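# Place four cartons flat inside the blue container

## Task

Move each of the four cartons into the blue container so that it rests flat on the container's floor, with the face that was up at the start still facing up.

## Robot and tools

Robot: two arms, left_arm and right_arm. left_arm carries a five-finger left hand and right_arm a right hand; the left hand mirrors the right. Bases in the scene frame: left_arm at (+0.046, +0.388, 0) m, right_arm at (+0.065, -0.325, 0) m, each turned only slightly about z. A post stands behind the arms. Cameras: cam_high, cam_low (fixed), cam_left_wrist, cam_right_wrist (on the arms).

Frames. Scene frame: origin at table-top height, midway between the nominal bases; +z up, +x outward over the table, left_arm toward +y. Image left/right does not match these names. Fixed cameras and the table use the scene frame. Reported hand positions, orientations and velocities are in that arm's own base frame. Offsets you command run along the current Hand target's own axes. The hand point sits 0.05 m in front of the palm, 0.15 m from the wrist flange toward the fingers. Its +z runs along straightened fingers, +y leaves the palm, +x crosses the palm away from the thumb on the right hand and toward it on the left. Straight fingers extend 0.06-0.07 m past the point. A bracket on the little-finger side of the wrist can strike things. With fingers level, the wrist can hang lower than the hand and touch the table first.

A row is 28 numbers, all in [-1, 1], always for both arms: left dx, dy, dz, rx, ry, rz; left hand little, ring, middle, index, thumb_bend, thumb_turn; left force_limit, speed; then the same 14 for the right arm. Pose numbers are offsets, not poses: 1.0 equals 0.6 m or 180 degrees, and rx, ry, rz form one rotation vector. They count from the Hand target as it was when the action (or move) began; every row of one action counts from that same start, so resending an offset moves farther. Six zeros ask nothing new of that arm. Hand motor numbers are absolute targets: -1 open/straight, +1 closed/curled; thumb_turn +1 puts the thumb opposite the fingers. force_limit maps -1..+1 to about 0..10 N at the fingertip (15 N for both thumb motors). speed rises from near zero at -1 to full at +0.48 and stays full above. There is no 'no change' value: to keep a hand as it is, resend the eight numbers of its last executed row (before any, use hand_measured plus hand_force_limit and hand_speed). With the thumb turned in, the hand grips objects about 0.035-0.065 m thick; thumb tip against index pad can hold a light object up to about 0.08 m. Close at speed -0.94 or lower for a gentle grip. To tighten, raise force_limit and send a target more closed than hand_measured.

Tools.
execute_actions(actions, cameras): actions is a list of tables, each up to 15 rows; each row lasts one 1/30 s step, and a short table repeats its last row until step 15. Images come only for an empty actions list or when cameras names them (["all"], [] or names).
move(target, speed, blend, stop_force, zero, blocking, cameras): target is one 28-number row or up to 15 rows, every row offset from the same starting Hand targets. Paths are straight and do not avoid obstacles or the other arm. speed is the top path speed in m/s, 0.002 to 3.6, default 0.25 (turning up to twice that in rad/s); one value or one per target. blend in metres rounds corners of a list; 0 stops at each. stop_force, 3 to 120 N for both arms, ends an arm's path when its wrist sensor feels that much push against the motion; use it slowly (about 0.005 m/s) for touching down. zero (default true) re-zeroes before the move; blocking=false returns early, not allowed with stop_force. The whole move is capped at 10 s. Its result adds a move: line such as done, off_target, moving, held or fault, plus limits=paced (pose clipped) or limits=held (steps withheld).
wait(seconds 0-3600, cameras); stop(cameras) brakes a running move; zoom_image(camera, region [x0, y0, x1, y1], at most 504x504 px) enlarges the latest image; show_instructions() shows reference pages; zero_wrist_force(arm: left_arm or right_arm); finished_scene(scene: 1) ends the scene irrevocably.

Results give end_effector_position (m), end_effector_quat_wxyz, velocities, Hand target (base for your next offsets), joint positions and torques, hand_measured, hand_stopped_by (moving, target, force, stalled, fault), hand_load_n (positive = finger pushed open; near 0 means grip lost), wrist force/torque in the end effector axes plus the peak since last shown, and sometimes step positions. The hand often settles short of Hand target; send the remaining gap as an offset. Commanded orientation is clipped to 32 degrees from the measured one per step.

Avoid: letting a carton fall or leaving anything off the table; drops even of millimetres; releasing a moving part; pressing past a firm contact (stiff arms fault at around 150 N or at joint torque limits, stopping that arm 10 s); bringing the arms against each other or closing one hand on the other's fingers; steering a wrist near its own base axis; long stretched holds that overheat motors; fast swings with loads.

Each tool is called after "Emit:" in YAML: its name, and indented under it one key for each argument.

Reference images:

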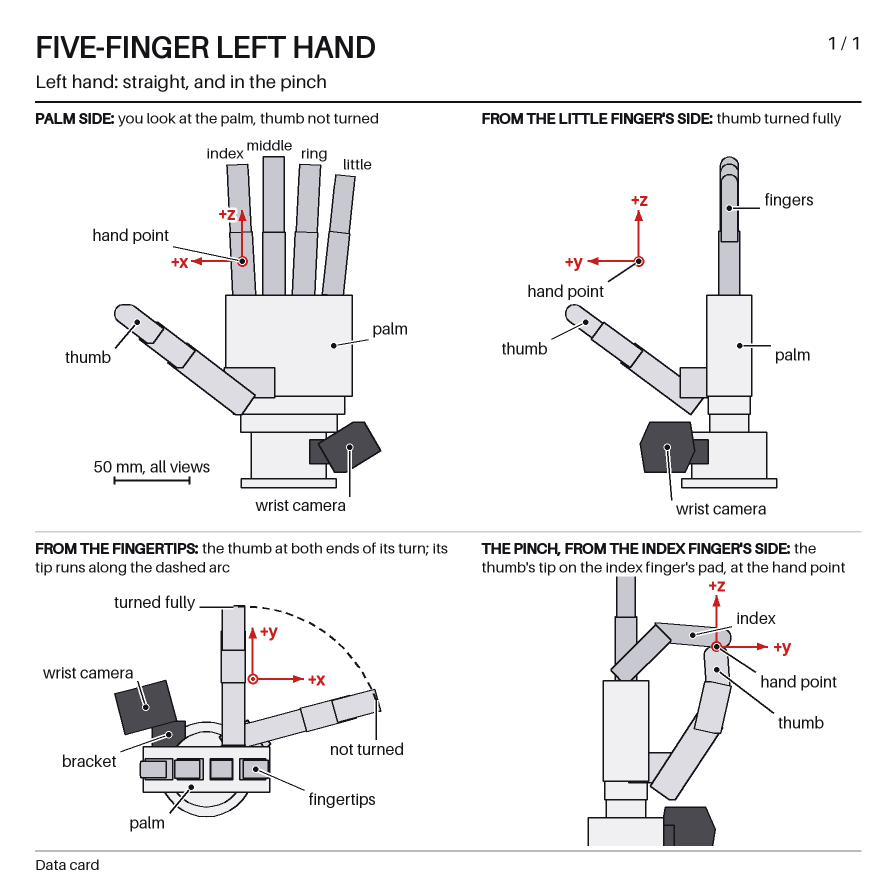

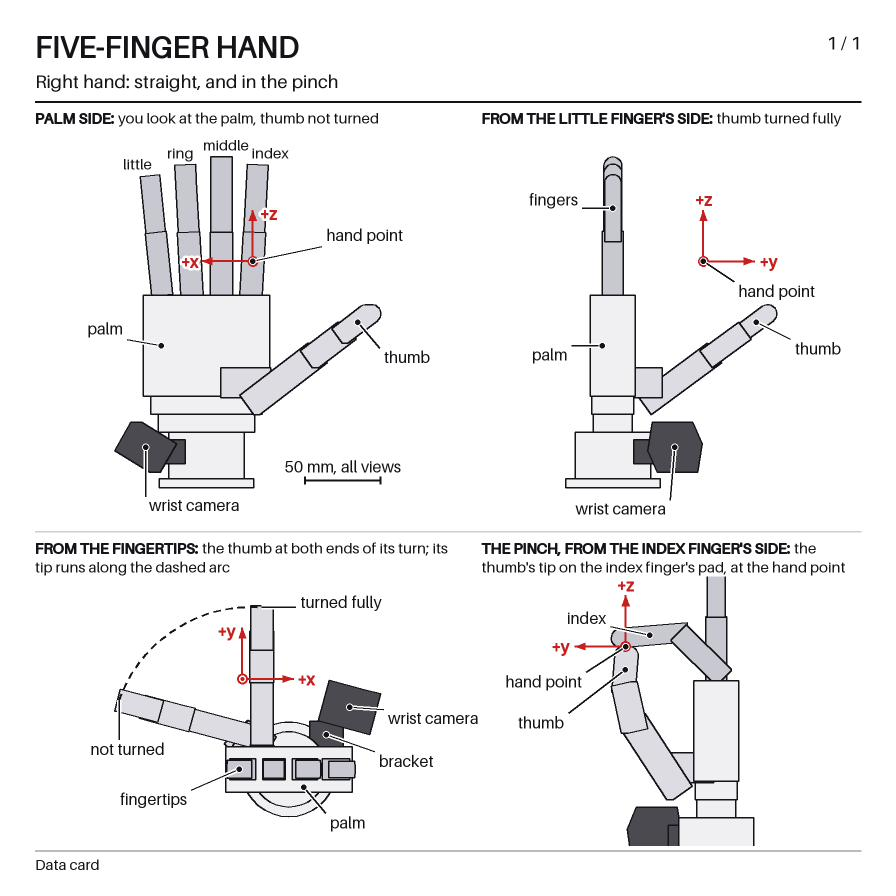

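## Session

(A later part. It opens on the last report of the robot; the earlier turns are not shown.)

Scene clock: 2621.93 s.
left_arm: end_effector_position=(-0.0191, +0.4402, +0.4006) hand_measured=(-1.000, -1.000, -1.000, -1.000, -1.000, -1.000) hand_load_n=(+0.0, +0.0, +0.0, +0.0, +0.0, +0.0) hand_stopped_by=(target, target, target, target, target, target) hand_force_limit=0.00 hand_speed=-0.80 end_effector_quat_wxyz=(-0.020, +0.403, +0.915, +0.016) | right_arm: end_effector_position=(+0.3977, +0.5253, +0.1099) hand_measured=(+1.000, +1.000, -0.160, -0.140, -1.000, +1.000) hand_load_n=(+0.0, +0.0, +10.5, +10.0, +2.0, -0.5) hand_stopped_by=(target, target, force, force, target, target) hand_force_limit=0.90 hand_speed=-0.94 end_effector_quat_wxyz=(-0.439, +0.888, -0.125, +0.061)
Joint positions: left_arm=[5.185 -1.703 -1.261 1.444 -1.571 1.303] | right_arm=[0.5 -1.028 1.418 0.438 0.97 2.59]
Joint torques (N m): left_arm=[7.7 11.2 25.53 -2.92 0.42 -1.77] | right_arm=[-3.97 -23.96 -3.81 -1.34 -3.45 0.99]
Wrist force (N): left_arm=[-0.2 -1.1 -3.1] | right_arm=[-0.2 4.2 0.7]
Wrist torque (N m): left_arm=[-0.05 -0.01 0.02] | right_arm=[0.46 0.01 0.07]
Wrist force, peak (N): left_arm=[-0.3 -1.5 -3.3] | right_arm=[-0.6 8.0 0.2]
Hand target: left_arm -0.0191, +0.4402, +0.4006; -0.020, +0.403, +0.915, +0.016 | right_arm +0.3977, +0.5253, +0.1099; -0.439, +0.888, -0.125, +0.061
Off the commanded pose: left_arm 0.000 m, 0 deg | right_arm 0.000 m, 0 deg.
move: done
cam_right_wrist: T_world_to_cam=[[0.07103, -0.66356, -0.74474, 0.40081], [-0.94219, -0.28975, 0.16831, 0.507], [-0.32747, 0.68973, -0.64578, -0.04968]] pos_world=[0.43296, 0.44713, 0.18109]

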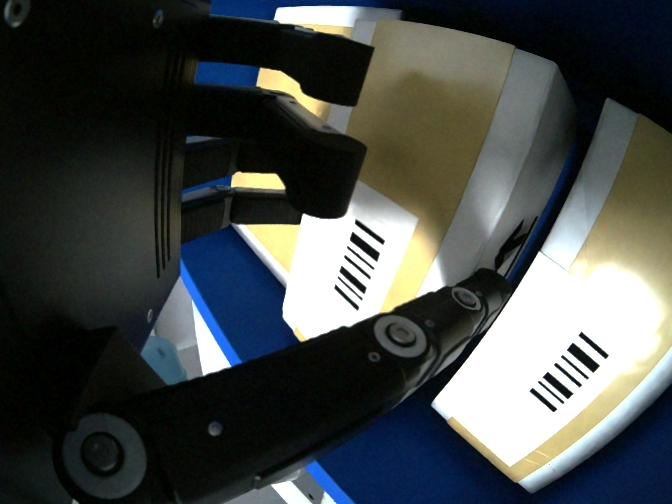

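Emit:
move:
  target: [0,0,0,0,0,0,-1,-1,-1,-1,-1,-1,0,-0.8,0,0,0,0,0,0,1,1,0.3,-0.7,-1,1,0.9,-0.9]
  speed: 0.02
  cameras: ["cam_right_wrist"]

Scene clock: 2628.87 s.
left_arm: end_effector_position=(-0.0191, +0.4402, +0.4006) hand_measured=(-1.000, -1.000, -1.000, -1.000, -1.000, -1.000) hand_load_n=(+0.0, +0.0, +0.0, +0.0, +0.0, +0.0) hand_stopped_by=(target, target, target, target, target, target) hand_force_limit=0.00 hand_speed=-0.80 end_effector_quat_wxyz=(-0.020, +0.403, +0.915, +0.016) | right_arm: end_effector_position=(+0.3977, +0.5253, +0.1099) hand_measured=(+1.000, +1.000, -0.160, -0.700, -1.000, +1.000) hand_load_n=(+0.0, +0.0, +11.5, +0.0, +1.0, +0.5) hand_stopped_by=(target, target, force, target, target, target) hand_force_limit=0.90 hand_speed=-0.90 end_effector_quat_wxyz=(-0.439, +0.888, -0.125, +0.061)
Joint positions: left_arm=[5.185 -1.703 -1.261 1.444 -1.571 1.303] | right_arm=[0.5 -1.028 1.418 0.438 0.97 2.59]
Joint torques (N m): left_arm=[7.33 11.62 25.23 -2.84 0.19 -1.78] | right_arm=[0.1 -24.63 -3.96 -1.41 -2.99 1.41]
Wrist force (N): left_arm=[-0.1 -1.3 -3.0] | right_arm=[-0.5 5.2 -0.2]
Wrist torque (N m): left_arm=[-0.08 -0.03 0.03] | right_arm=[0.55 0.03 0.04]
Wrist force, peak (N): left_arm=[-0.2 -1.4 -3.4] | right_arm=[-0.7 6.3 0.3]
Hand target: left_arm -0.0191, +0.4402, +0.4006; -0.020, +0.403, +0.915, +0.016 | right_arm +0.3977, +0.5253, +0.1099; -0.439, +0.888, -0.125, +0.061
Off the commanded pose: left_arm 0.000 m, 0 deg | right_arm 0.000 m, 0 deg.
move: done
cam_right_wrist: T_world_to_cam=[[0.07103, -0.66356, -0.74474, 0.40081], [-0.94219, -0.28975, 0.16831, 0.507], [-0.32747, 0.68973, -0.64578, -0.04968]] pos_world=[0.43296, 0.44713, 0.18109]

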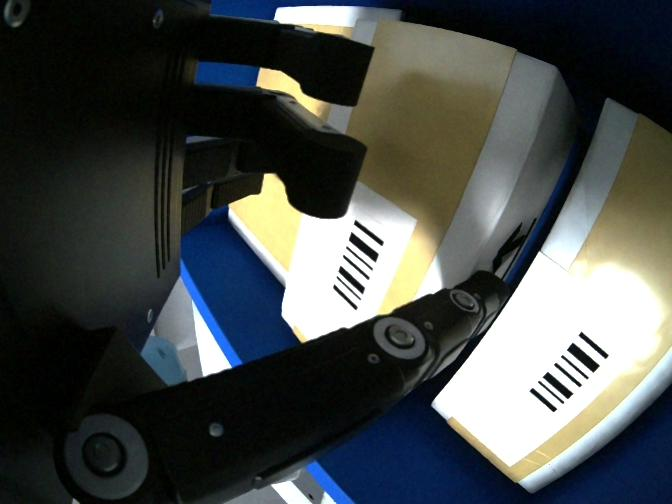

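Emit:
move:
  target: [0,0,0,0,0,0,-1,-1,-1,-1,-1,-1,0,-0.8,0,0.0159,0.0121,0,0,0,1,1,0.3,-0.7,-1,1,0.9,-0.9]
  speed: 0.01
  stop_force: 3.5
  cameras: ["cam_right_wrist"]

Scene clock: 2634.53 s.
left_arm: end_effector_position=(-0.0191, +0.4402, +0.4006) hand_measured=(-1.000, -1.000, -1.000, -1.000, -1.000, -1.000) hand_load_n=(+0.0, +0.0, +0.0, +0.0, -0.5, +0.0) hand_stopped_by=(target, target, target, target, target, target) hand_force_limit=0.00 hand_speed=-0.80 end_effector_quat_wxyz=(-0.020, +0.403, +0.915, +0.016) | right_arm: end_effector_position=(+0.3977, +0.5253, +0.1053) hand_measured=(+1.000, +1.000, -0.160, -0.700, -1.000, +1.000) hand_load_n=(+0.0, +0.0, +11.0, +0.0, +1.5, +0.5) hand_stopped_by=(target, target, force, target, target, target) hand_force_limit=0.90 hand_speed=-0.90 end_effector_quat_wxyz=(-0.439, +0.888, -0.125, +0.061)
Joint positions: left_arm=[5.185 -1.703 -1.261 1.444 -1.571 1.303] | right_arm=[0.5 -1.023 1.424 0.428 0.97 2.59]
Joint torques (N m): left_arm=[7.73 11.32 24.34 -2.87 0.33 -1.87] | right_arm=[0.99 -66.21 -26.08 3.11 1.52 0.35]
Wrist force (N): left_arm=[-0.2 -1.0 -3.1] | right_arm=[-0.3 0.7 -2.9]
Wrist torque (N m): left_arm=[-0.03 -0.02 0.02] | right_arm=[0.50 0.09 -0.08]
Wrist force, peak (N): left_arm=[-0.1 -1.3 -3.3] | right_arm=[-0.5 6.4 0.4]
Hand target: left_arm -0.0191, +0.4402, +0.4006; -0.020, +0.403, +0.915, +0.016 | right_arm +0.3977, +0.5253, +0.1052; -0.439, +0.888, -0.125, +0.061 (not the last commanded pose)
Off the commanded pose: left_arm 0.000 m, 0 deg | right_arm 0.007 m, 0 deg.
move: contact (right_arm)
cam_right_wrist: T_world_to_cam=[[0.07096, -0.66357, -0.74474, 0.39734], [-0.94216, -0.28977, 0.16842, 0.50777], [-0.32756, 0.68971, -0.64576, -0.05267]] pos_world=[0.43296, 0.44713, 0.17639]

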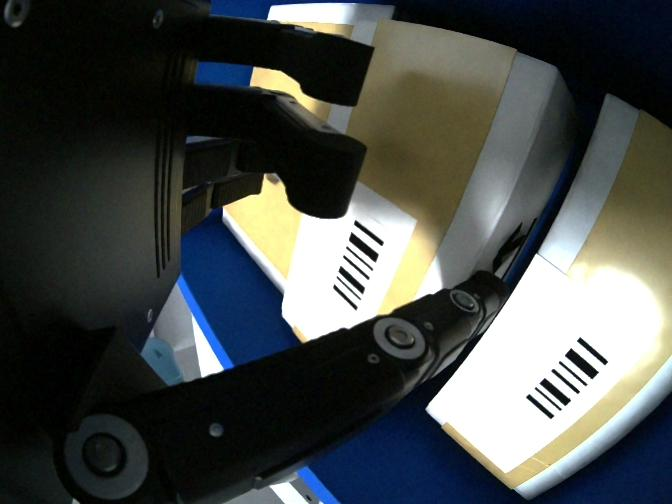

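Emit:
move:
  target: [0,0,0,0,0,0,-1,-1,-1,-1,-1,-1,0,-0.8,0,-0.0016,-0.0012,0,0,0,1,1,0.3,-0.7,-1,1,0.9,-0.9]
  speed: 0.01

Emit:
move:
  target: [0,0,0,0,0,0,-1,-1,-1,-1,-1,-1,0,-0.8,0,-0.0081,0.0106,0,0,0,1,1,0.3,-0.7,-1,1,0.9,-0.9]
  speed: 0.006
  stop_force: 3.5
  cameras: ["cam_right_wrist"]

Scene clock: 2700.97 s.
left_arm: end_effector_position=(-0.0191, +0.4402, +0.4006) hand_measured=(-1.000, -1.000, -1.000, -1.000, -1.000, -1.000) hand_load_n=(+0.0, +0.0, +0.0, +0.0, +0.0, +0.0) hand_stopped_by=(target, target, target, target, target, target) hand_force_limit=0.00 hand_speed=-0.80 end_effector_quat_wxyz=(-0.020, +0.403, +0.915, +0.016) | right_arm: end_effector_position=(+0.3977, +0.5253, +0.1064) hand_measured=(+1.000, +1.000, -0.160, -0.700, -1.000, +1.000) hand_load_n=(+0.0, +0.0, +11.0, +0.0, +1.5, +1.0) hand_stopped_by=(target, target, force, target, target, target) hand_force_limit=0.90 hand_speed=-0.90 end_effector_quat_wxyz=(-0.439, +0.888, -0.125, +0.061)
Joint positions: left_arm=[5.185 -1.703 -1.261 1.444 -1.571 1.303] | right_arm=[0.5 -1.024 1.422 0.43 0.97 2.59]
Joint torques (N m): left_arm=[7.69 10.92 24.83 -2.82 0.45 -1.94] | right_arm=[3.28 -72.37 -31.29 2.99 1.43 1.24]
Wrist force (N): left_arm=[-0.1 -1.1 -3.1] | right_arm=[-0.3 5.0 -0.1]
Wrist torque (N m): left_arm=[-0.06 -0.03 0.02] | right_arm=[0.64 0.04 0.06]
Wrist force, peak (N): left_arm=[-0.4 -1.4 -3.2] | right_arm=[-0.7 6.3 1.0]
Hand target: left_arm -0.0191, +0.4402, +0.4006; -0.020, +0.403, +0.915, +0.016 | right_arm +0.3977, +0.5253, +0.1064; -0.439, +0.888, -0.125, +0.061
Off the commanded pose: left_arm 0.000 m, 0 deg | right_arm 0.000 m, 0 deg.
move: done

Scene clock: 2703.10 s.
left_arm: end_effector_position=(-0.0191, +0.4402, +0.4006) hand_measured=(-1.000, -1.000, -1.000, -1.000, -1.000, -1.000) hand_load_n=(+0.0, +0.0, +0.0, +0.0, +0.0, +0.0) hand_stopped_by=(target, target, target, target, target, target) hand_force_limit=0.00 hand_speed=-0.80 end_effector_quat_wxyz=(-0.020, +0.403, +0.915, +0.016) | right_arm: end_effector_position=(+0.3999, +0.5330, +0.1064) hand_measured=(+1.000, +1.000, -0.160, -0.700, -1.000, +1.000) hand_load_n=(+0.0, +0.0, +11.0, +0.0, +1.5, +0.5) hand_stopped_by=(target, target, force, target, target, target) hand_force_limit=0.90 hand_speed=-0.90 end_effector_quat_wxyz=(-0.439, +0.888, -0.125, +0.061)
Joint positions: left_arm=[5.185 -1.703 -1.261 1.444 -1.571 1.303] | right_arm=[0.511 -1.01 1.398 0.435 0.977 2.6]
Joint torques (N m): left_arm=[7.39 11.82 24.61 -2.87 0.36 -1.79] | right_arm=[6.15 -24.03 -31.61 2.37 1.66 1.31]
Wrist force (N): left_arm=[-0.3 -1.0 -2.8] | right_arm=[-1.1 7.4 -1.4]
Wrist torque (N m): left_arm=[-0.05 0.01 0.01] | right_arm=[0.74 0.09 0.10]
Wrist force, peak (N): left_arm=[-0.3 -1.0 -3.3] | right_arm=[-1.4 8.4 -0.8]
Hand target: left_arm -0.0191, +0.4402, +0.4006; -0.020, +0.403, +0.915, +0.016 | right_arm +0.3999, +0.5330, +0.1064; -0.439, +0.888, -0.125, +0.061
Off the commanded pose: left_arm 0.000 m, 0 deg | right_arm 0.000 m, 0 deg.
move: done
cam_right_wrist: T_world_to_cam=[[0.07103, -0.66356, -0.74474, 0.40316], [-0.94219, -0.28975, 0.16831, 0.5119], [-0.32747, 0.68973, -0.64578, -0.05653]] pos_world=[0.43516, 0.45483, 0.17759]

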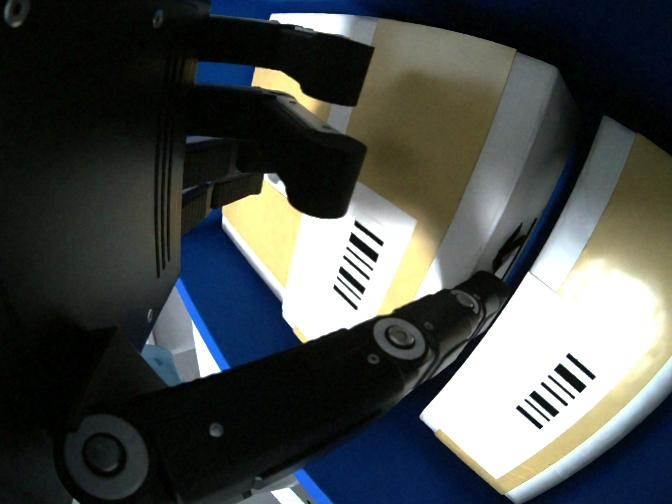

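Emit:
zoom_image:
  camera: "cam_right_wrist"
  region: [480, 80, 660, 320]

Emit:
zoom_image:
  camera: "cam_right_wrist"
  region: [200, 0, 420, 180]

Scaled by 2.100 from the camera's image (finer frame: 960x720).

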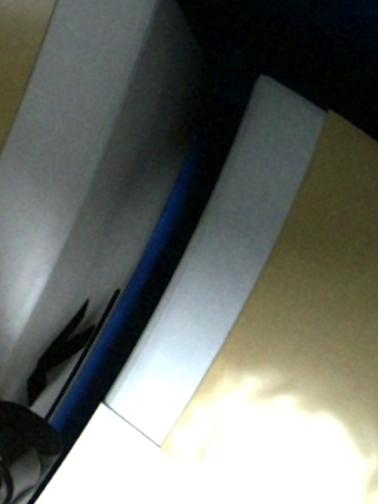

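Scaled by 2.291 from the camera's image (finer frame: 960x720).

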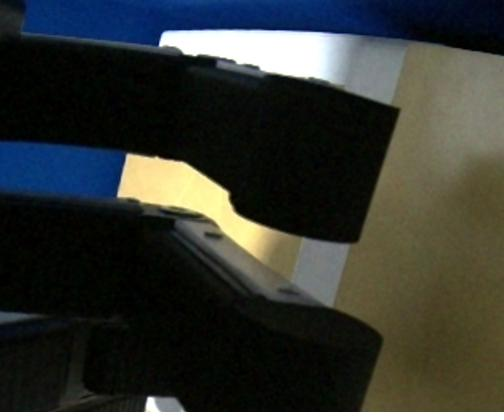

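Emit:
move:
  target: [0,0,0,0,0,0,-1,-1,-1,-1,-1,-1,0,-0.8,0,0,0,0,0,0,1,1,-0.24,-0.7,-1,1,0.9,-0.993]
  speed: 0.01
  cameras: ["cam_right_wrist"]

Scene clock: 2718.47 s.
left_arm: end_effector_position=(-0.0191, +0.4402, +0.4006) hand_measured=(-1.000, -1.000, -1.000, -1.000, -1.000, -1.000) hand_load_n=(+0.0, +0.0, +0.0, -0.5, +0.0, +0.0) hand_stopped_by=(target, target, target, target, target, target) hand_force_limit=0.00 hand_speed=-0.80 end_effector_quat_wxyz=(-0.020, +0.403, +0.915, +0.016) | right_arm: end_effector_position=(+0.3999, +0.5330, +0.1064) hand_measured=(+1.000, +1.000, -0.188, -0.700, -1.000, +1.000) hand_load_n=(+0.0, +0.0, +1.5, +0.0, +0.5, +0.0) hand_stopped_by=(target, target, moving, target, target, target) hand_force_limit=0.90 hand_speed=-0.99 end_effector_quat_wxyz=(-0.439, +0.888, -0.125, +0.061)
Joint positions: left_arm=[5.185 -1.703 -1.261 1.444 -1.571 1.303] | right_arm=[0.511 -1.01 1.398 0.435 0.977 2.6]
Joint torques (N m): left_arm=[7.31 12.23 25.27 -2.78 0.25 -1.9] | right_arm=[6.42 -24.11 -30.3 1.46 1.37 1.3]
Wrist force (N): left_arm=[-0.4 -1.2 -2.9] | right_arm=[-0.3 3.0 -0.5]
Wrist torque (N m): left_arm=[-0.06 0.03 0.01] | right_arm=[0.41 0.07 0.05]
Wrist force, peak (N): left_arm=[-0.4 -1.1 -3.4] | right_arm=[-1.3 8.6 -1.7]
Hand target: left_arm -0.0191, +0.4402, +0.4006; -0.020, +0.403, +0.915, +0.016 | right_arm +0.3999, +0.5330, +0.1064; -0.439, +0.888, -0.125, +0.061
Off the commanded pose: left_arm 0.000 m, 0 deg | right_arm 0.000 m, 0 deg.
move: done
cam_right_wrist: T_world_to_cam=[[0.07103, -0.66356, -0.74474, 0.40316], [-0.94219, -0.28975, 0.16831, 0.5119], [-0.32747, 0.68973, -0.64578, -0.05653]] pos_world=[0.43516, 0.45483, 0.17759]

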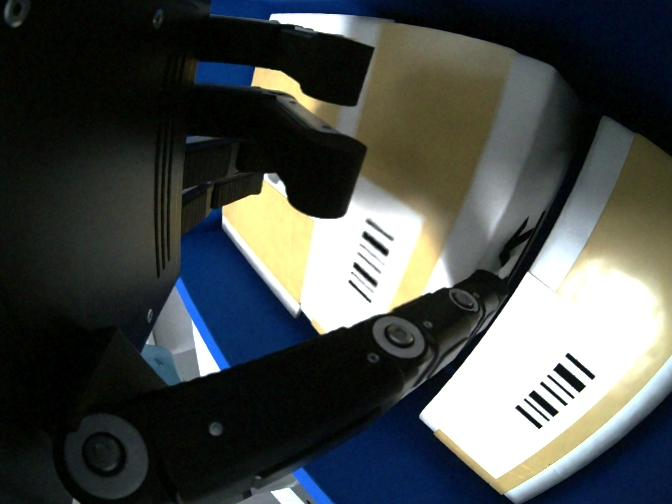

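Emit:
move:
  target: [0,0,0,0,0,0,-1,-1,-1,-1,-1,-1,0,-0.8,0,0,0,0,0,0,1,1,-0.5,-0.7,-1,1,0.9,-0.9]
  speed: 0.01
  cameras: ["cam_right_wrist"]

Emit:
zoom_image:
  camera: "cam_right_wrist"
  region: [200, 0, 440, 200]

Scene clock: 2724.53 s.
left_arm: end_effector_position=(-0.0191, +0.4402, +0.4006) hand_measured=(-1.000, -1.000, -1.000, -1.000, -1.000, -1.000) hand_load_n=(+0.0, +0.0, +0.0, +0.0, +0.0, +0.0) hand_stopped_by=(target, target, target, target, target, target) hand_force_limit=0.00 hand_speed=-0.80 end_effector_quat_wxyz=(-0.020, +0.403, +0.915, +0.016) | right_arm: end_effector_position=(+0.3999, +0.5330, +0.1064) hand_measured=(+1.000, +1.000, -0.500, -0.700, -1.000, +1.000) hand_load_n=(+0.0, +0.0, +0.0, +0.0, +0.0, +0.0) hand_stopped_by=(target, target, target, target, target, target) hand_force_limit=0.90 hand_speed=-0.90 end_effector_quat_wxyz=(-0.439, +0.888, -0.125, +0.061)
Joint positions: left_arm=[5.185 -1.703 -1.261 1.444 -1.571 1.303] | right_arm=[0.511 -1.01 1.398 0.435 0.977 2.6]
Joint torques (N m): left_arm=[8.02 11.72 24.78 -2.7 0.23 -1.72] | right_arm=[6.59 -24.81 -9.69 -1.27 0.27 1.29]
Wrist force (N): left_arm=[-0.3 -0.9 -3.1] | right_arm=[-0.4 2.5 -0.7]
Wrist torque (N m): left_arm=[-0.03 0.01 0.00] | right_arm=[0.41 0.08 0.04]
Wrist force, peak (N): left_arm=[-0.2 -1.1 -3.5] | right_arm=[-0.6 2.8 -0.6]
Hand target: left_arm -0.0191, +0.4402, +0.4006; -0.020, +0.403, +0.915, +0.016 | right_arm +0.3999, +0.5330, +0.1064; -0.439, +0.888, -0.125, +0.061
Off the commanded pose: left_arm 0.000 m, 0 deg | right_arm 0.000 m, 0 deg.
move: done
cam_right_wrist: T_world_to_cam=[[0.07103, -0.66356, -0.74474, 0.40316], [-0.94219, -0.28975, 0.16831, 0.5119], [-0.32747, 0.68973, -0.64578, -0.05653]] pos_world=[0.43516, 0.45483, 0.17759]

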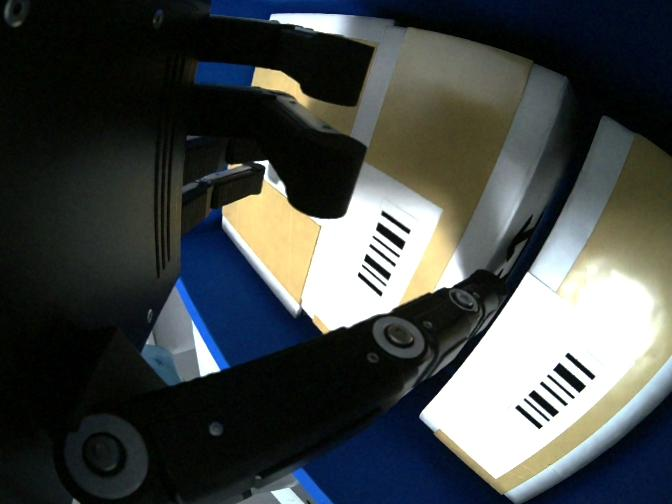

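Scaled by 2.100 from the camera's image (finer frame: 960x720).

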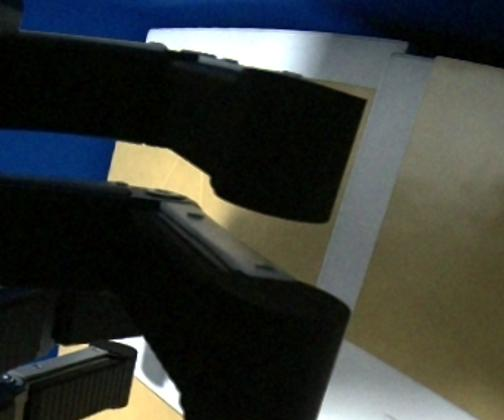

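Emit:
move:
  target:
    - [0,0,0,0,0,0,-1,-1,-1,-1,-1,-1,0,-0.8,0,0.0035,-0.0046,0,0,0,1,1,-0.5,-0.7,-1,1,0.9,-0.9]
    - [0,0,0,0,0,0,-1,-1,-1,-1,-1,-1,0,-0.8,0,-0.129,-0.106,0,0,0,1,1,-0.5,-0.7,-1,1,0.9,-0.9]
  speed: [0.01,0.08]
  cameras: ["cam_right_wrist","cam_high","cam_low"]

Emit:
zoom_image:
  camera: "cam_right_wrist"
  region: [280, 30, 620, 370]

Scene clock: 2730.63 s.
left_arm: end_effector_position=(-0.0191, +0.4402, +0.4006) hand_measured=(-1.000, -1.000, -1.000, -1.000, -1.000, -1.000) hand_load_n=(-0.5, +0.0, +0.0, +0.0, +0.0, -0.5) hand_stopped_by=(target, target, target, target, target, target) hand_force_limit=0.00 hand_speed=-0.80 end_effector_quat_wxyz=(-0.020, +0.403, +0.915, +0.016) | right_arm: end_effector_position=(+0.3990, +0.5296, +0.2065) hand_measured=(+1.000, +1.000, -0.500, -0.700, -1.000, +1.000) hand_load_n=(+0.0, +0.0, +0.0, +0.0, +0.0, +0.0) hand_stopped_by=(target, target, target, target, target, target) hand_force_limit=0.90 hand_speed=-0.90 end_effector_quat_wxyz=(-0.439, +0.888, -0.125, +0.061)
Joint positions: left_arm=[5.185 -1.703 -1.261 1.444 -1.571 1.303] | right_arm=[0.506 -1.083 1.246 0.661 0.974 2.596]
Joint torques (N m): left_arm=[7.74 10.95 25.22 -2.71 0.33 -1.69] | right_arm=[-4.33 -69.5 -30.88 3.24 -2.97 -1.28]
Wrist force (N): left_arm=[-0.1 -0.9 -2.9] | right_arm=[-0.6 3.1 -0.6]
Wrist torque (N m): left_arm=[-0.03 -0.02 0.02] | right_arm=[0.45 0.07 0.09]
Wrist force, peak (N): left_arm=[-0.3 -1.3 -3.5] | right_arm=[-0.5 3.3 -0.6]
Hand target: left_arm -0.0191, +0.4402, +0.4006; -0.020, +0.403, +0.915, +0.016 | right_arm +0.3990, +0.5297, +0.2066; -0.439, +0.888, -0.125, +0.061
Off the commanded pose: left_arm 0.000 m, 0 deg | right_arm 0.000 m, 0 deg.
move: done
cam_right_wrist: T_world_to_cam=[[0.07096, -0.66358, -0.74473, 0.47561], [-0.94219, -0.2897, 0.16836, 0.4933], [-0.32747, 0.68973, -0.64578, 0.01013]] pos_world=[0.43436, 0.45153, 0.27769]
Images, in order (width x height): cam_high 896x504, cam_low 896x504, cam_right_wrist 672x504.

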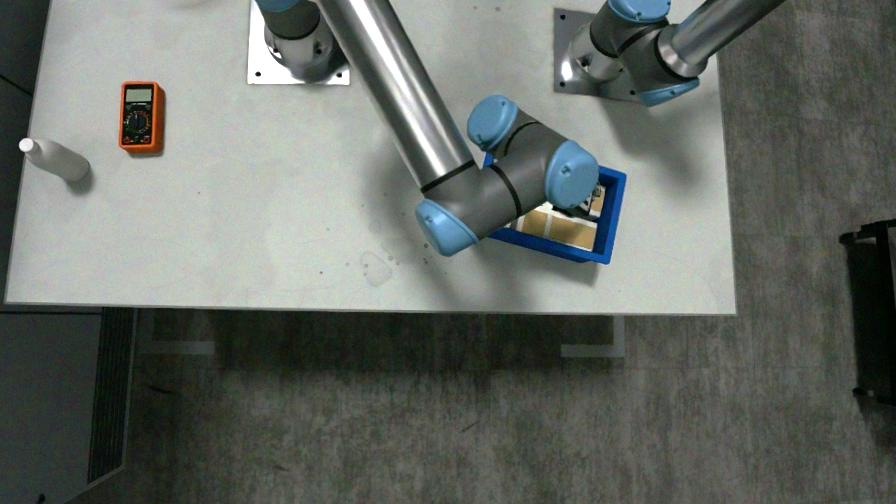

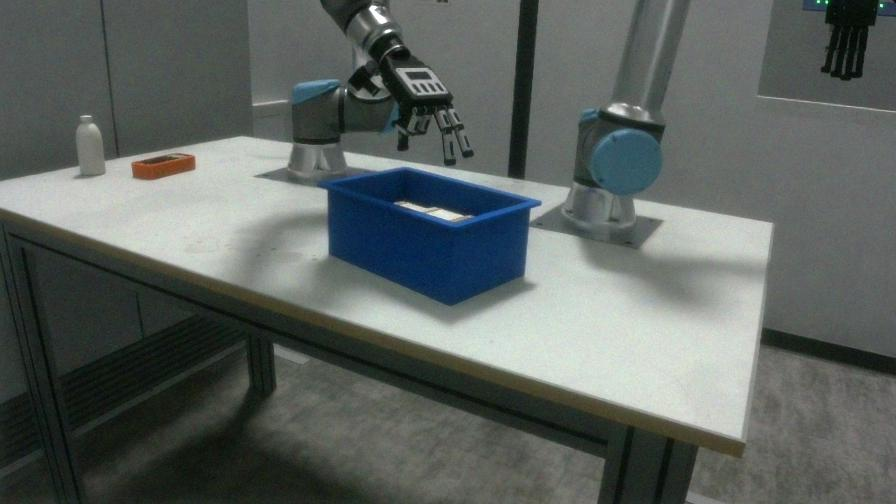

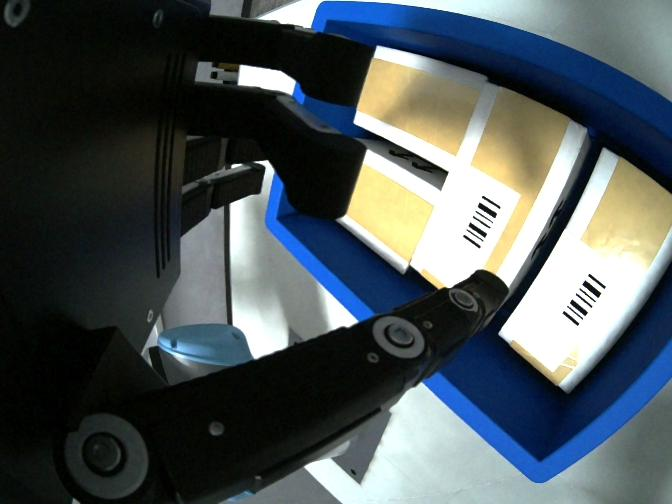

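Scaled by 1.482 from the camera's image (finer frame: 960x720).

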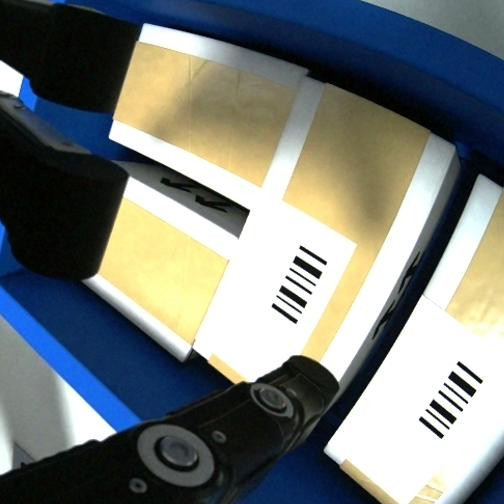

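Emit:
move:
  target:
    - [0,0,0,0,0,0,-1,-1,-1,-1,-1,-1,0,-0.8,0,-0.053,-0.0405,0,0,0,1,1,-0.5,-0.7,-1,1,0.9,-0.9]
    - [0,0,0,0,0,0,-1,-1,-1,-1,-1,-1,0,-0.8,-0.09,0.158,-0.34,0,0,0,1,1,-0.5,-0.7,-1,1,0.9,-0.9]
  speed: 0.2
  cameras: ["cam_right_wrist","cam_high","cam_low"]

Emit:
zoom_image:
  camera: "cam_high"
  region: [465, 125, 635, 270]

Emit:
zoom_image:
  camera: "cam_low"
  region: [310, 150, 550, 310]

Scene clock: 2743.47 s.
left_arm: end_effector_position=(-0.0191, +0.4402, +0.4006) hand_measured=(-1.000, -1.000, -1.000, -1.000, -1.000, -1.000) hand_load_n=(+0.0, +0.0, +0.0, +0.0, +0.0, +0.0) hand_stopped_by=(target, target, target, target, target, target) hand_force_limit=0.00 hand_speed=-0.80 end_effector_quat_wxyz=(-0.020, +0.403, +0.915, +0.016) | right_arm: end_effector_position=(+0.2866, +0.3334, +0.2553) hand_measured=(+1.000, +1.000, -0.500, -0.700, -1.000, +1.000) hand_load_n=(+0.0, +0.0, -0.5, +0.0, +0.0, +0.0) hand_stopped_by=(target, target, target, target, target, target) hand_force_limit=0.90 hand_speed=-0.90 end_effector_quat_wxyz=(-0.439, +0.888, -0.125, +0.061)
Joint positions: left_arm=[5.185 -1.703 -1.261 1.444 -1.571 1.303] | right_arm=[0.127 -1.578 1.801 0.872 0.753 2.187]
Joint torques (N m): left_arm=[7.98 12.17 24.85 -2.72 0.31 -1.74] | right_arm=[-5.1 -35.94 -3.71 4.25 -3.51 -1.63]
Wrist force (N): left_arm=[0.0 -1.3 -2.8] | right_arm=[-0.4 3.2 -1.7]
Wrist torque (N m): left_arm=[-0.08 -0.03 0.03] | right_arm=[0.50 0.09 0.09]
Wrist force, peak (N): left_arm=[-0.3 -1.3 -3.4] | right_arm=[-0.7 3.5 -2.3]
Hand target: left_arm -0.0191, +0.4402, +0.4006; -0.020, +0.403, +0.915, +0.016 | right_arm +0.2866, +0.3334, +0.2553; -0.439, +0.888, -0.125, +0.061
Off the commanded pose: left_arm 0.000 m, 0 deg | right_arm 0.000 m, 0 deg.
move: done
cam_right_wrist: T_world_to_cam=[[0.07096, -0.66358, -0.74473, 0.38959], [-0.94219, -0.2897, 0.16836, 0.32233], [-0.32747, 0.68973, -0.64578, 0.14017]] pos_world=[0.32196, 0.25523, 0.32639]
Images, in order (width x height): cam_high 896x504, cam_low 896x504, cam_right_wrist 672x504.

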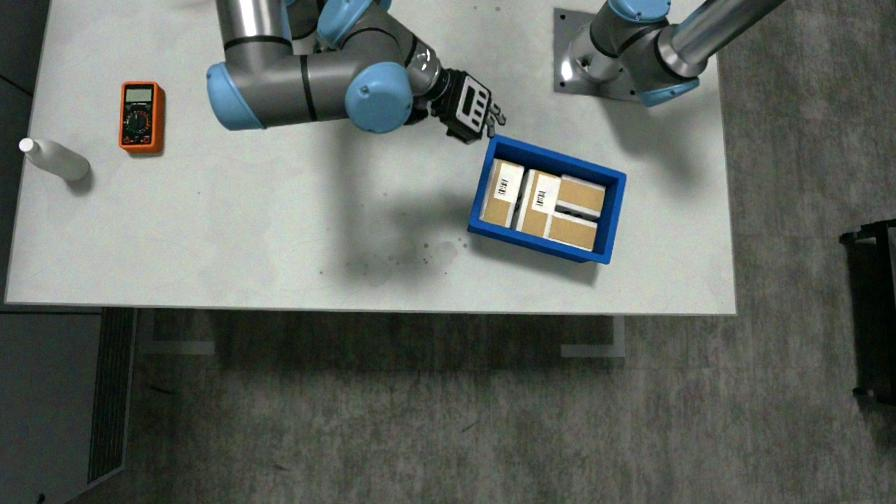

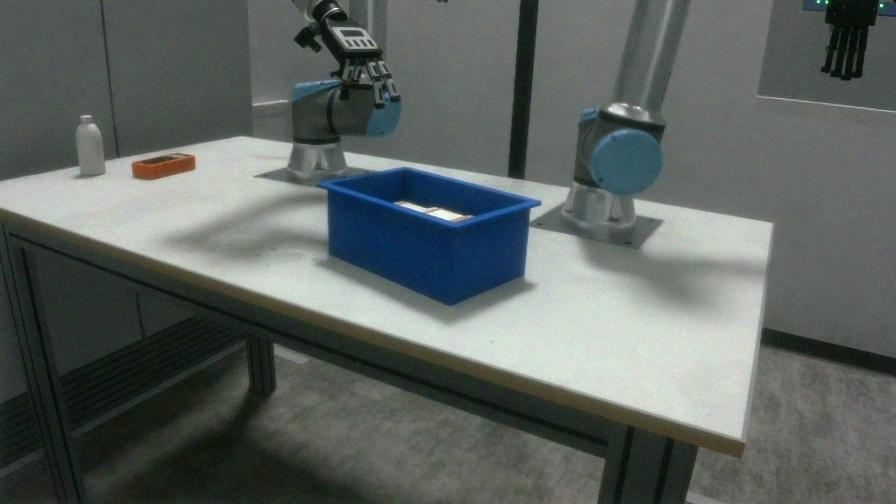

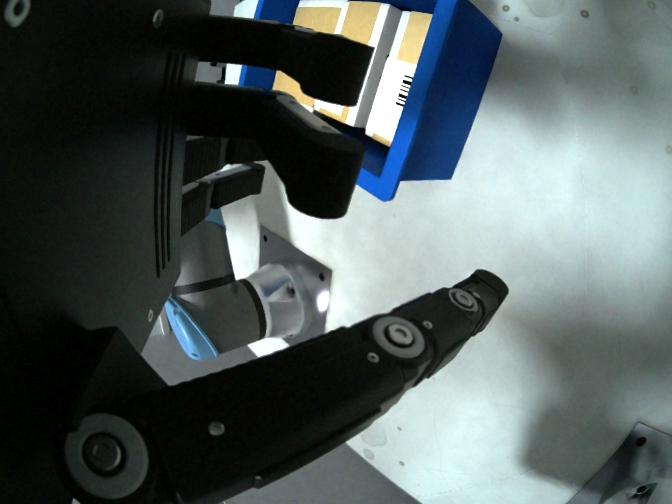

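Scaled by 2.965.

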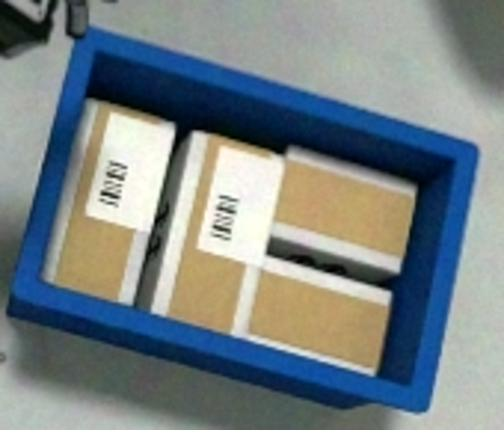

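Scaled by 2.100.

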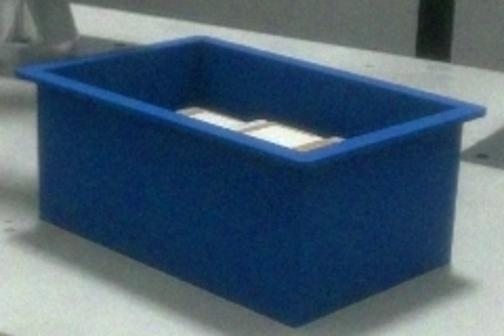

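Emit:
move:
  target: [0,0,0,0,0,0,-1,-1,-1,-1,-1,-1,0,-0.8,0,0,0,-0.2922,0,0,-1,-1,-1,-1,-1,1,0,0]
  speed: 0.4

Emit:
move:
  target: [0,0,0,0,0,0,-1,-1,-1,-1,-1,-1,0,-0.8,0.0465,-0.2475,0.0672,0,0,0,-1,-1,-1,-1,-1,1,0,0]
  speed: 0.2
  cameras: ["cam_right_wrist","cam_high"]

Scene clock: 2763.37 s.
left_arm: end_effector_position=(-0.0191, +0.4402, +0.4006) hand_measured=(-1.000, -1.000, -1.000, -1.000, -1.000, -1.000) hand_load_n=(+0.0, +0.0, +0.0, +0.0, +0.0, +0.0) hand_stopped_by=(target, target, target, target, target, target) hand_force_limit=0.00 hand_speed=-0.80 end_effector_quat_wxyz=(-0.020, +0.403, +0.915, +0.016) | right_arm: end_effector_position=(+0.2866, +0.3334, +0.2553) hand_measured=(-1.000, -1.000, -1.000, -1.000, -1.000, +1.000) hand_load_n=(+0.0, +0.0, +0.0, +0.0, +0.0, +0.0) hand_stopped_by=(target, target, target, target, target, target) hand_force_limit=0.00 hand_speed=0.00 end_effector_quat_wxyz=(+0.000, +0.990, -0.139, +0.000)
Joint positions: left_arm=[5.185 -1.703 -1.261 1.444 -1.571 1.303] | right_arm=[0.589 -1.085 1.169 1.487 1.57 2.439]
Joint torques (N m): left_arm=[7.84 11.9 24.84 -2.78 0.13 -1.89] | right_arm=[8.4 -23.09 -29.73 4.94 2.29 1.79]
Wrist force (N): left_arm=[-0.3 -1.1 -3.1] | right_arm=[0.1 0.5 0.1]
Wrist torque (N m): left_arm=[-0.03 0.00 0.01] | right_arm=[0.05 -0.07 -0.02]
Wrist force, peak (N): left_arm=[-0.2 -1.4 -3.5] | right_arm=[3.3 4.6 -3.9]
Hand target: left_arm -0.0191, +0.4402, +0.4006; -0.020, +0.403, +0.915, +0.016 | right_arm +0.2866, +0.3334, +0.2553; +0.000, +0.990, -0.139, +0.000
Off the commanded pose: left_arm 0.000 m, 0 deg | right_arm 0.000 m, 0 deg.
move: done

Scene clock: 2765.07 s.
left_arm: end_effector_position=(-0.0191, +0.4402, +0.4006) hand_measured=(-1.000, -1.000, -1.000, -1.000, -1.000, -1.000) hand_load_n=(+0.0, +0.0, +0.0, +0.0, +0.0, +0.0) hand_stopped_by=(target, target, target, target, target, target) hand_force_limit=0.00 hand_speed=-0.80 end_effector_quat_wxyz=(-0.020, +0.403, +0.915, +0.016) | right_arm: end_effector_position=(+0.3543, +0.4684, +0.2149) hand_measured=(-1.000, -1.000, -1.000, -1.000, -1.000, +1.000) hand_load_n=(+0.0, +0.0, +0.0, +0.0, +0.0, +0.0) hand_stopped_by=(target, target, target, target, target, target) hand_force_limit=0.00 hand_speed=0.00 end_effector_quat_wxyz=(+0.000, +0.990, -0.139, +0.000)
Joint positions: left_arm=[5.185 -1.703 -1.261 1.444 -1.571 1.303] | right_arm=[0.707 -0.584 0.41 1.746 1.57 2.557]
Joint torques (N m): left_arm=[7.53 12.09 24.54 -2.8 0.14 -1.77] | right_arm=[8.55 -32.12 -28.8 4.74 2.06 1.69]
Wrist force (N): left_arm=[-0.3 -1.1 -3.1] | right_arm=[0.2 0.7 0.2]
Wrist torque (N m): left_arm=[-0.05 0.00 0.01] | right_arm=[0.10 -0.11 -0.05]
Wrist force, peak (N): left_arm=[-0.2 -1.4 -3.3] | right_arm=[0.3 2.0 -0.5]
Hand target: left_arm -0.0191, +0.4402, +0.4006; -0.020, +0.403, +0.915, +0.016 | right_arm +0.3543, +0.4685, +0.2149; +0.000, +0.990, -0.139, +0.000
Off the commanded pose: left_arm 0.000 m, 0 deg | right_arm 0.000 m, 0 deg.
move: done
cam_right_wrist: T_world_to_cam=[[-0.02438, -0.99896, 0.03864, 0.46692], [-0.84703, 0.04118, 0.52995, 0.16559], [-0.53099, -0.01981, -0.84715, 0.49082]] pos_world=[0.41227, 0.46933, 0.31]
Images, in order (width x height): cam_high 896x504, cam_right_wrist 672x504.

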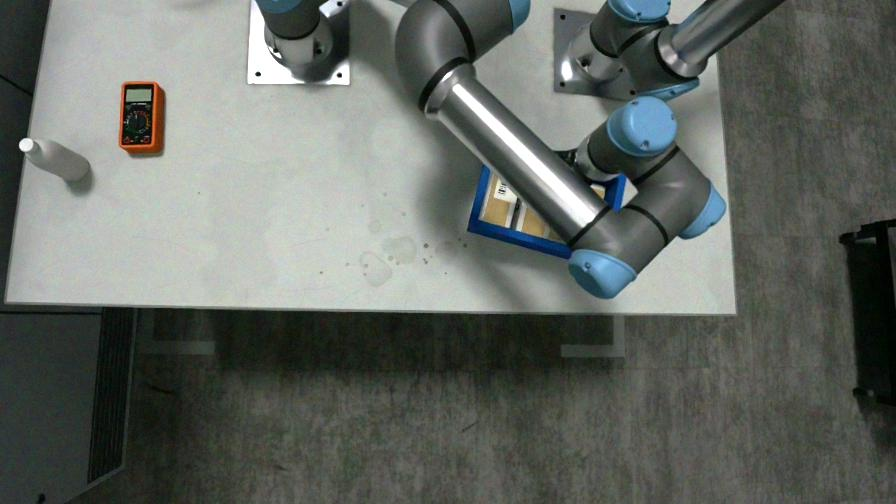

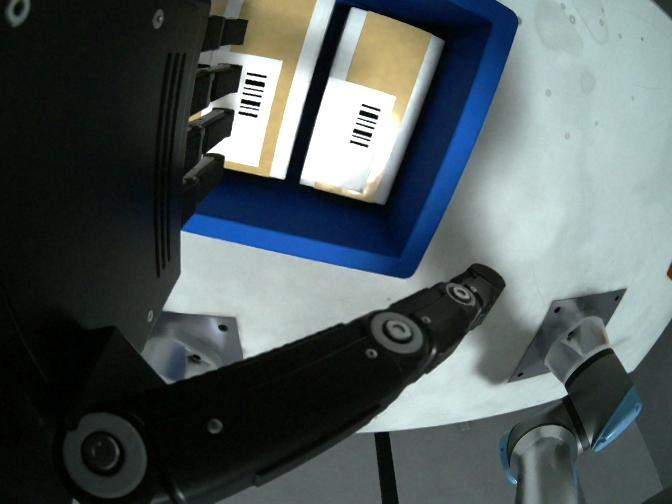

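Emit:
move:
  target:
    - [0,0,0,0,0,0,-1,-1,-1,-1,-1,-1,0,-0.8,0,0,0.09,0,0,0,-1,-1,-1,-1,-1,1,0,0]
    - [0,0,0,0,0,0,-1,-1,-1,-1,-1,-1,0,-0.8,0,0,0.125,0,0,0,-1,-1,-1,-1,-1,1,0,0]
  speed: [0.08,0.006]
  stop_force: 4
  cameras: ["cam_right_wrist","cam_high"]

Scene clock: 2775.33 s.
left_arm: end_effector_position=(-0.0191, +0.4402, +0.4006) hand_measured=(-1.000, -1.000, -1.000, -1.000, -1.000, -1.000) hand_load_n=(+0.0, +0.0, +0.0, +0.0, -0.5, +0.0) hand_stopped_by=(target, target, target, target, target, target) hand_force_limit=0.00 hand_speed=-0.80 end_effector_quat_wxyz=(-0.020, +0.403, +0.915, +0.016) | right_arm: end_effector_position=(+0.3543, +0.4685, +0.1557) hand_measured=(-1.000, -1.000, -1.000, -1.000, -1.000, +1.000) hand_load_n=(+0.0, +0.0, +0.0, +0.0, +0.0, +0.0) hand_stopped_by=(target, target, target, target, target, target) hand_force_limit=0.00 hand_speed=0.00 end_effector_quat_wxyz=(+0.000, +0.990, -0.139, +0.000)
Joint positions: left_arm=[5.185 -1.703 -1.261 1.444 -1.571 1.303] | right_arm=[0.707 -0.609 0.609 1.572 1.57 2.557]
Joint torques (N m): left_arm=[7.06 11.79 24.54 -2.93 0.24 -1.59] | right_arm=[-4.44 -70.36 -26.92 4.59 -2.01 -1.2]
Wrist force (N): left_arm=[-0.2 -1.1 -3.0] | right_arm=[1.5 0.5 -5.2]
Wrist torque (N m): left_arm=[-0.05 0.00 0.01] | right_arm=[0.33 0.02 0.02]
Wrist force, peak (N): left_arm=[-0.3 -1.1 -3.5] | right_arm=[0.5 0.6 -6.0]
Hand target: left_arm -0.0191, +0.4402, +0.4006; -0.020, +0.403, +0.915, +0.016 | right_arm +0.3543, +0.4685, +0.1557; +0.000, +0.990, -0.139, +0.000 (not the last commanded pose)
Off the commanded pose: left_arm 0.000 m, 0 deg | right_arm 0.016 m, 0 deg.
move: contact (right_arm); path passed 1 of 2 targets
cam_right_wrist: T_world_to_cam=[[-0.02438, -0.99896, 0.03864, 0.4692], [-0.84703, 0.04118, 0.52995, 0.19691], [-0.53099, -0.01981, -0.84715, 0.44075]] pos_world=[0.41227, 0.46933, 0.2509]
Images, in order (width x height): cam_high 896x504, cam_right_wrist 672x504.

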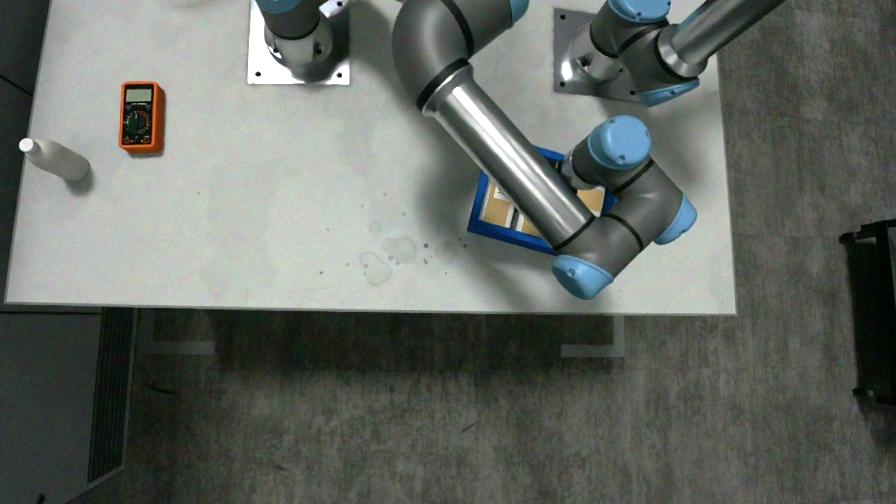

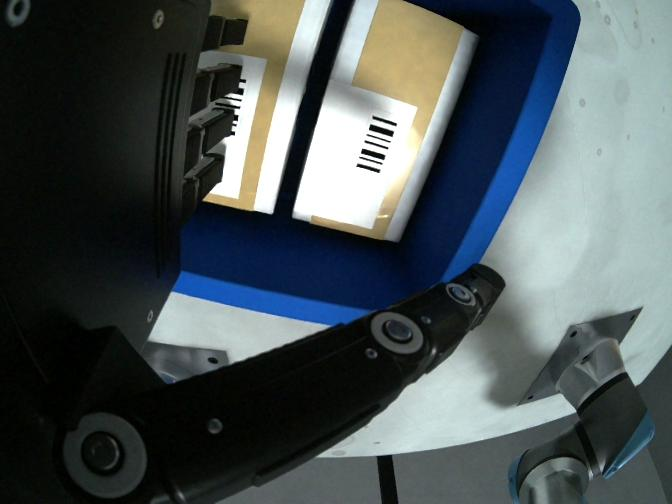

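Emit:
move:
  target:
    - [0,0,0,0,0,0,-1,-1,-1,-1,-1,-1,0,-0.8,0,0,-0.11,0,0,0,-1,-1,-1,-1,-1,1,0,0]
    - [0,0,0,0,0,0,-1,-1,-1,-1,-1,-1,0,-0.8,-0.05,0.25,-0.15,0,0,0,-1,-1,-1,-1,-1,1,0,0]
  speed: [0.08,0.2]
  cameras: ["cam_right_wrist","cam_high","cam_low"]

Emit:
zoom_image:
  camera: "cam_high"
  region: [465, 125, 635, 270]

Emit:
zoom_image:
  camera: "cam_right_wrist"
  region: [180, 0, 560, 300]

Scene clock: 2792.13 s.
left_arm: end_effector_position=(-0.0191, +0.4402, +0.4006) hand_measured=(-1.000, -1.000, -1.000, -1.000, -1.000, -1.000) hand_load_n=(+0.0, +0.0, +0.0, +0.0, +0.0, +0.0) hand_stopped_by=(target, target, target, target, target, target) hand_force_limit=0.00 hand_speed=-0.80 end_effector_quat_wxyz=(-0.020, +0.403, +0.915, +0.016) | right_arm: end_effector_position=(+0.2842, +0.3326, +0.2457) hand_measured=(-1.000, -1.000, -1.000, -1.000, -1.000, +1.000) hand_load_n=(+0.0, +0.0, +0.0, +0.0, +0.0, +0.0) hand_stopped_by=(target, target, target, target, target, target) hand_force_limit=0.00 hand_speed=0.00 end_effector_quat_wxyz=(+0.000, +0.990, -0.139, +0.000)
Joint positions: left_arm=[5.185 -1.703 -1.261 1.444 -1.571 1.303] | right_arm=[0.59 -1.088 1.199 1.461 1.57 2.44]
Joint torques (N m): left_arm=[8.14 11.62 23.66 -2.71 0.22 -1.72] | right_arm=[-4.48 -67.52 -2.4 -0.37 -1.93 -1.58]
Wrist force (N): left_arm=[-0.1 -1.3 -3.0] | right_arm=[0.1 0.7 0.0]
Wrist torque (N m): left_arm=[-0.09 -0.02 0.03] | right_arm=[0.07 -0.06 0.06]
Wrist force, peak (N): left_arm=[-0.3 -1.2 -3.4] | right_arm=[1.6 0.6 -5.6]
Hand target: left_arm -0.0191, +0.4402, +0.4006; -0.020, +0.403, +0.915, +0.016 | right_arm +0.2842, +0.3325, +0.2457; +0.000, +0.990, -0.139, +0.000
Off the commanded pose: left_arm 0.000 m, 0 deg | right_arm 0.000 m, 0 deg.
move: done
cam_right_wrist: T_world_to_cam=[[-0.02441, -0.99895, 0.03878, 0.32821], [-0.84698, 0.04128, 0.53002, 0.09536], [-0.53106, -0.01991, -0.8471, 0.47712]] pos_world=[0.34217, 0.33343, 0.3409]
Images, in order (width x height): cam_high 896x504, cam_low 896x504, cam_right_wrist 672x504.

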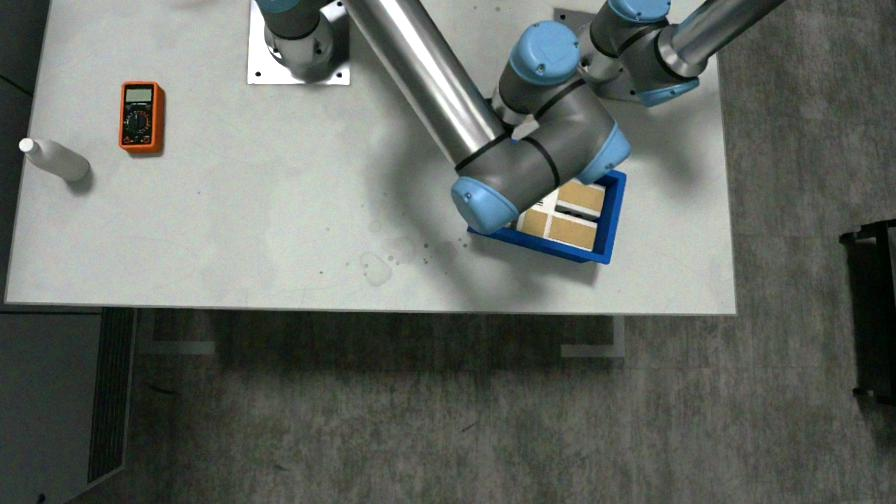

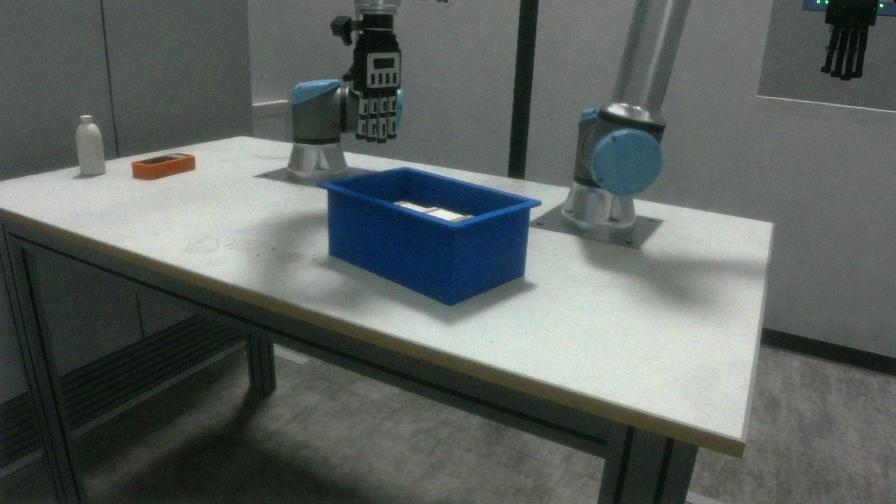

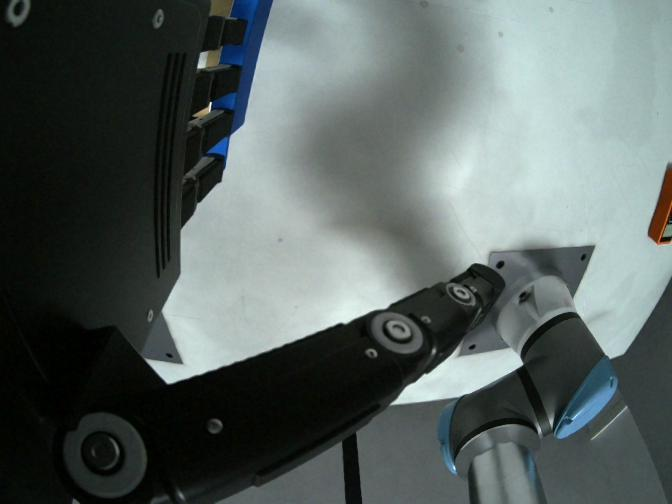

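Scaled by 2.965.

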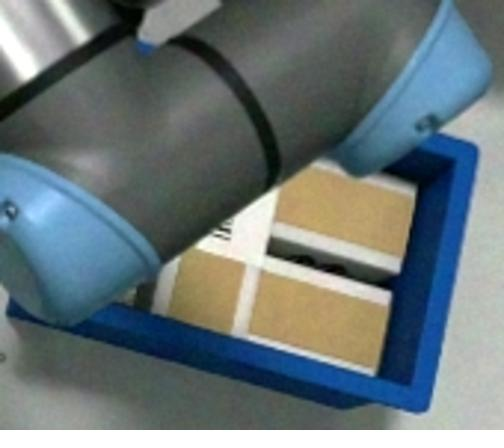

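Scaled by 1.326 from the camera's image (finer frame: 960x720).

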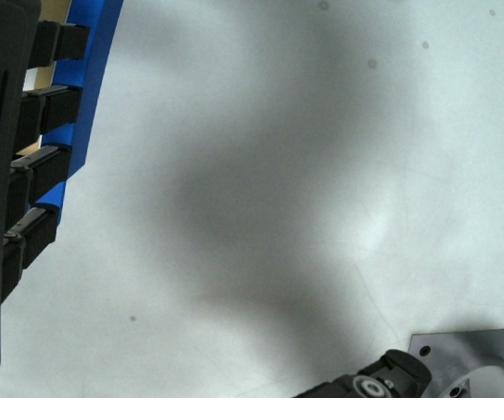

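Emit:
finished_scene:

The scene is finished: the task was done.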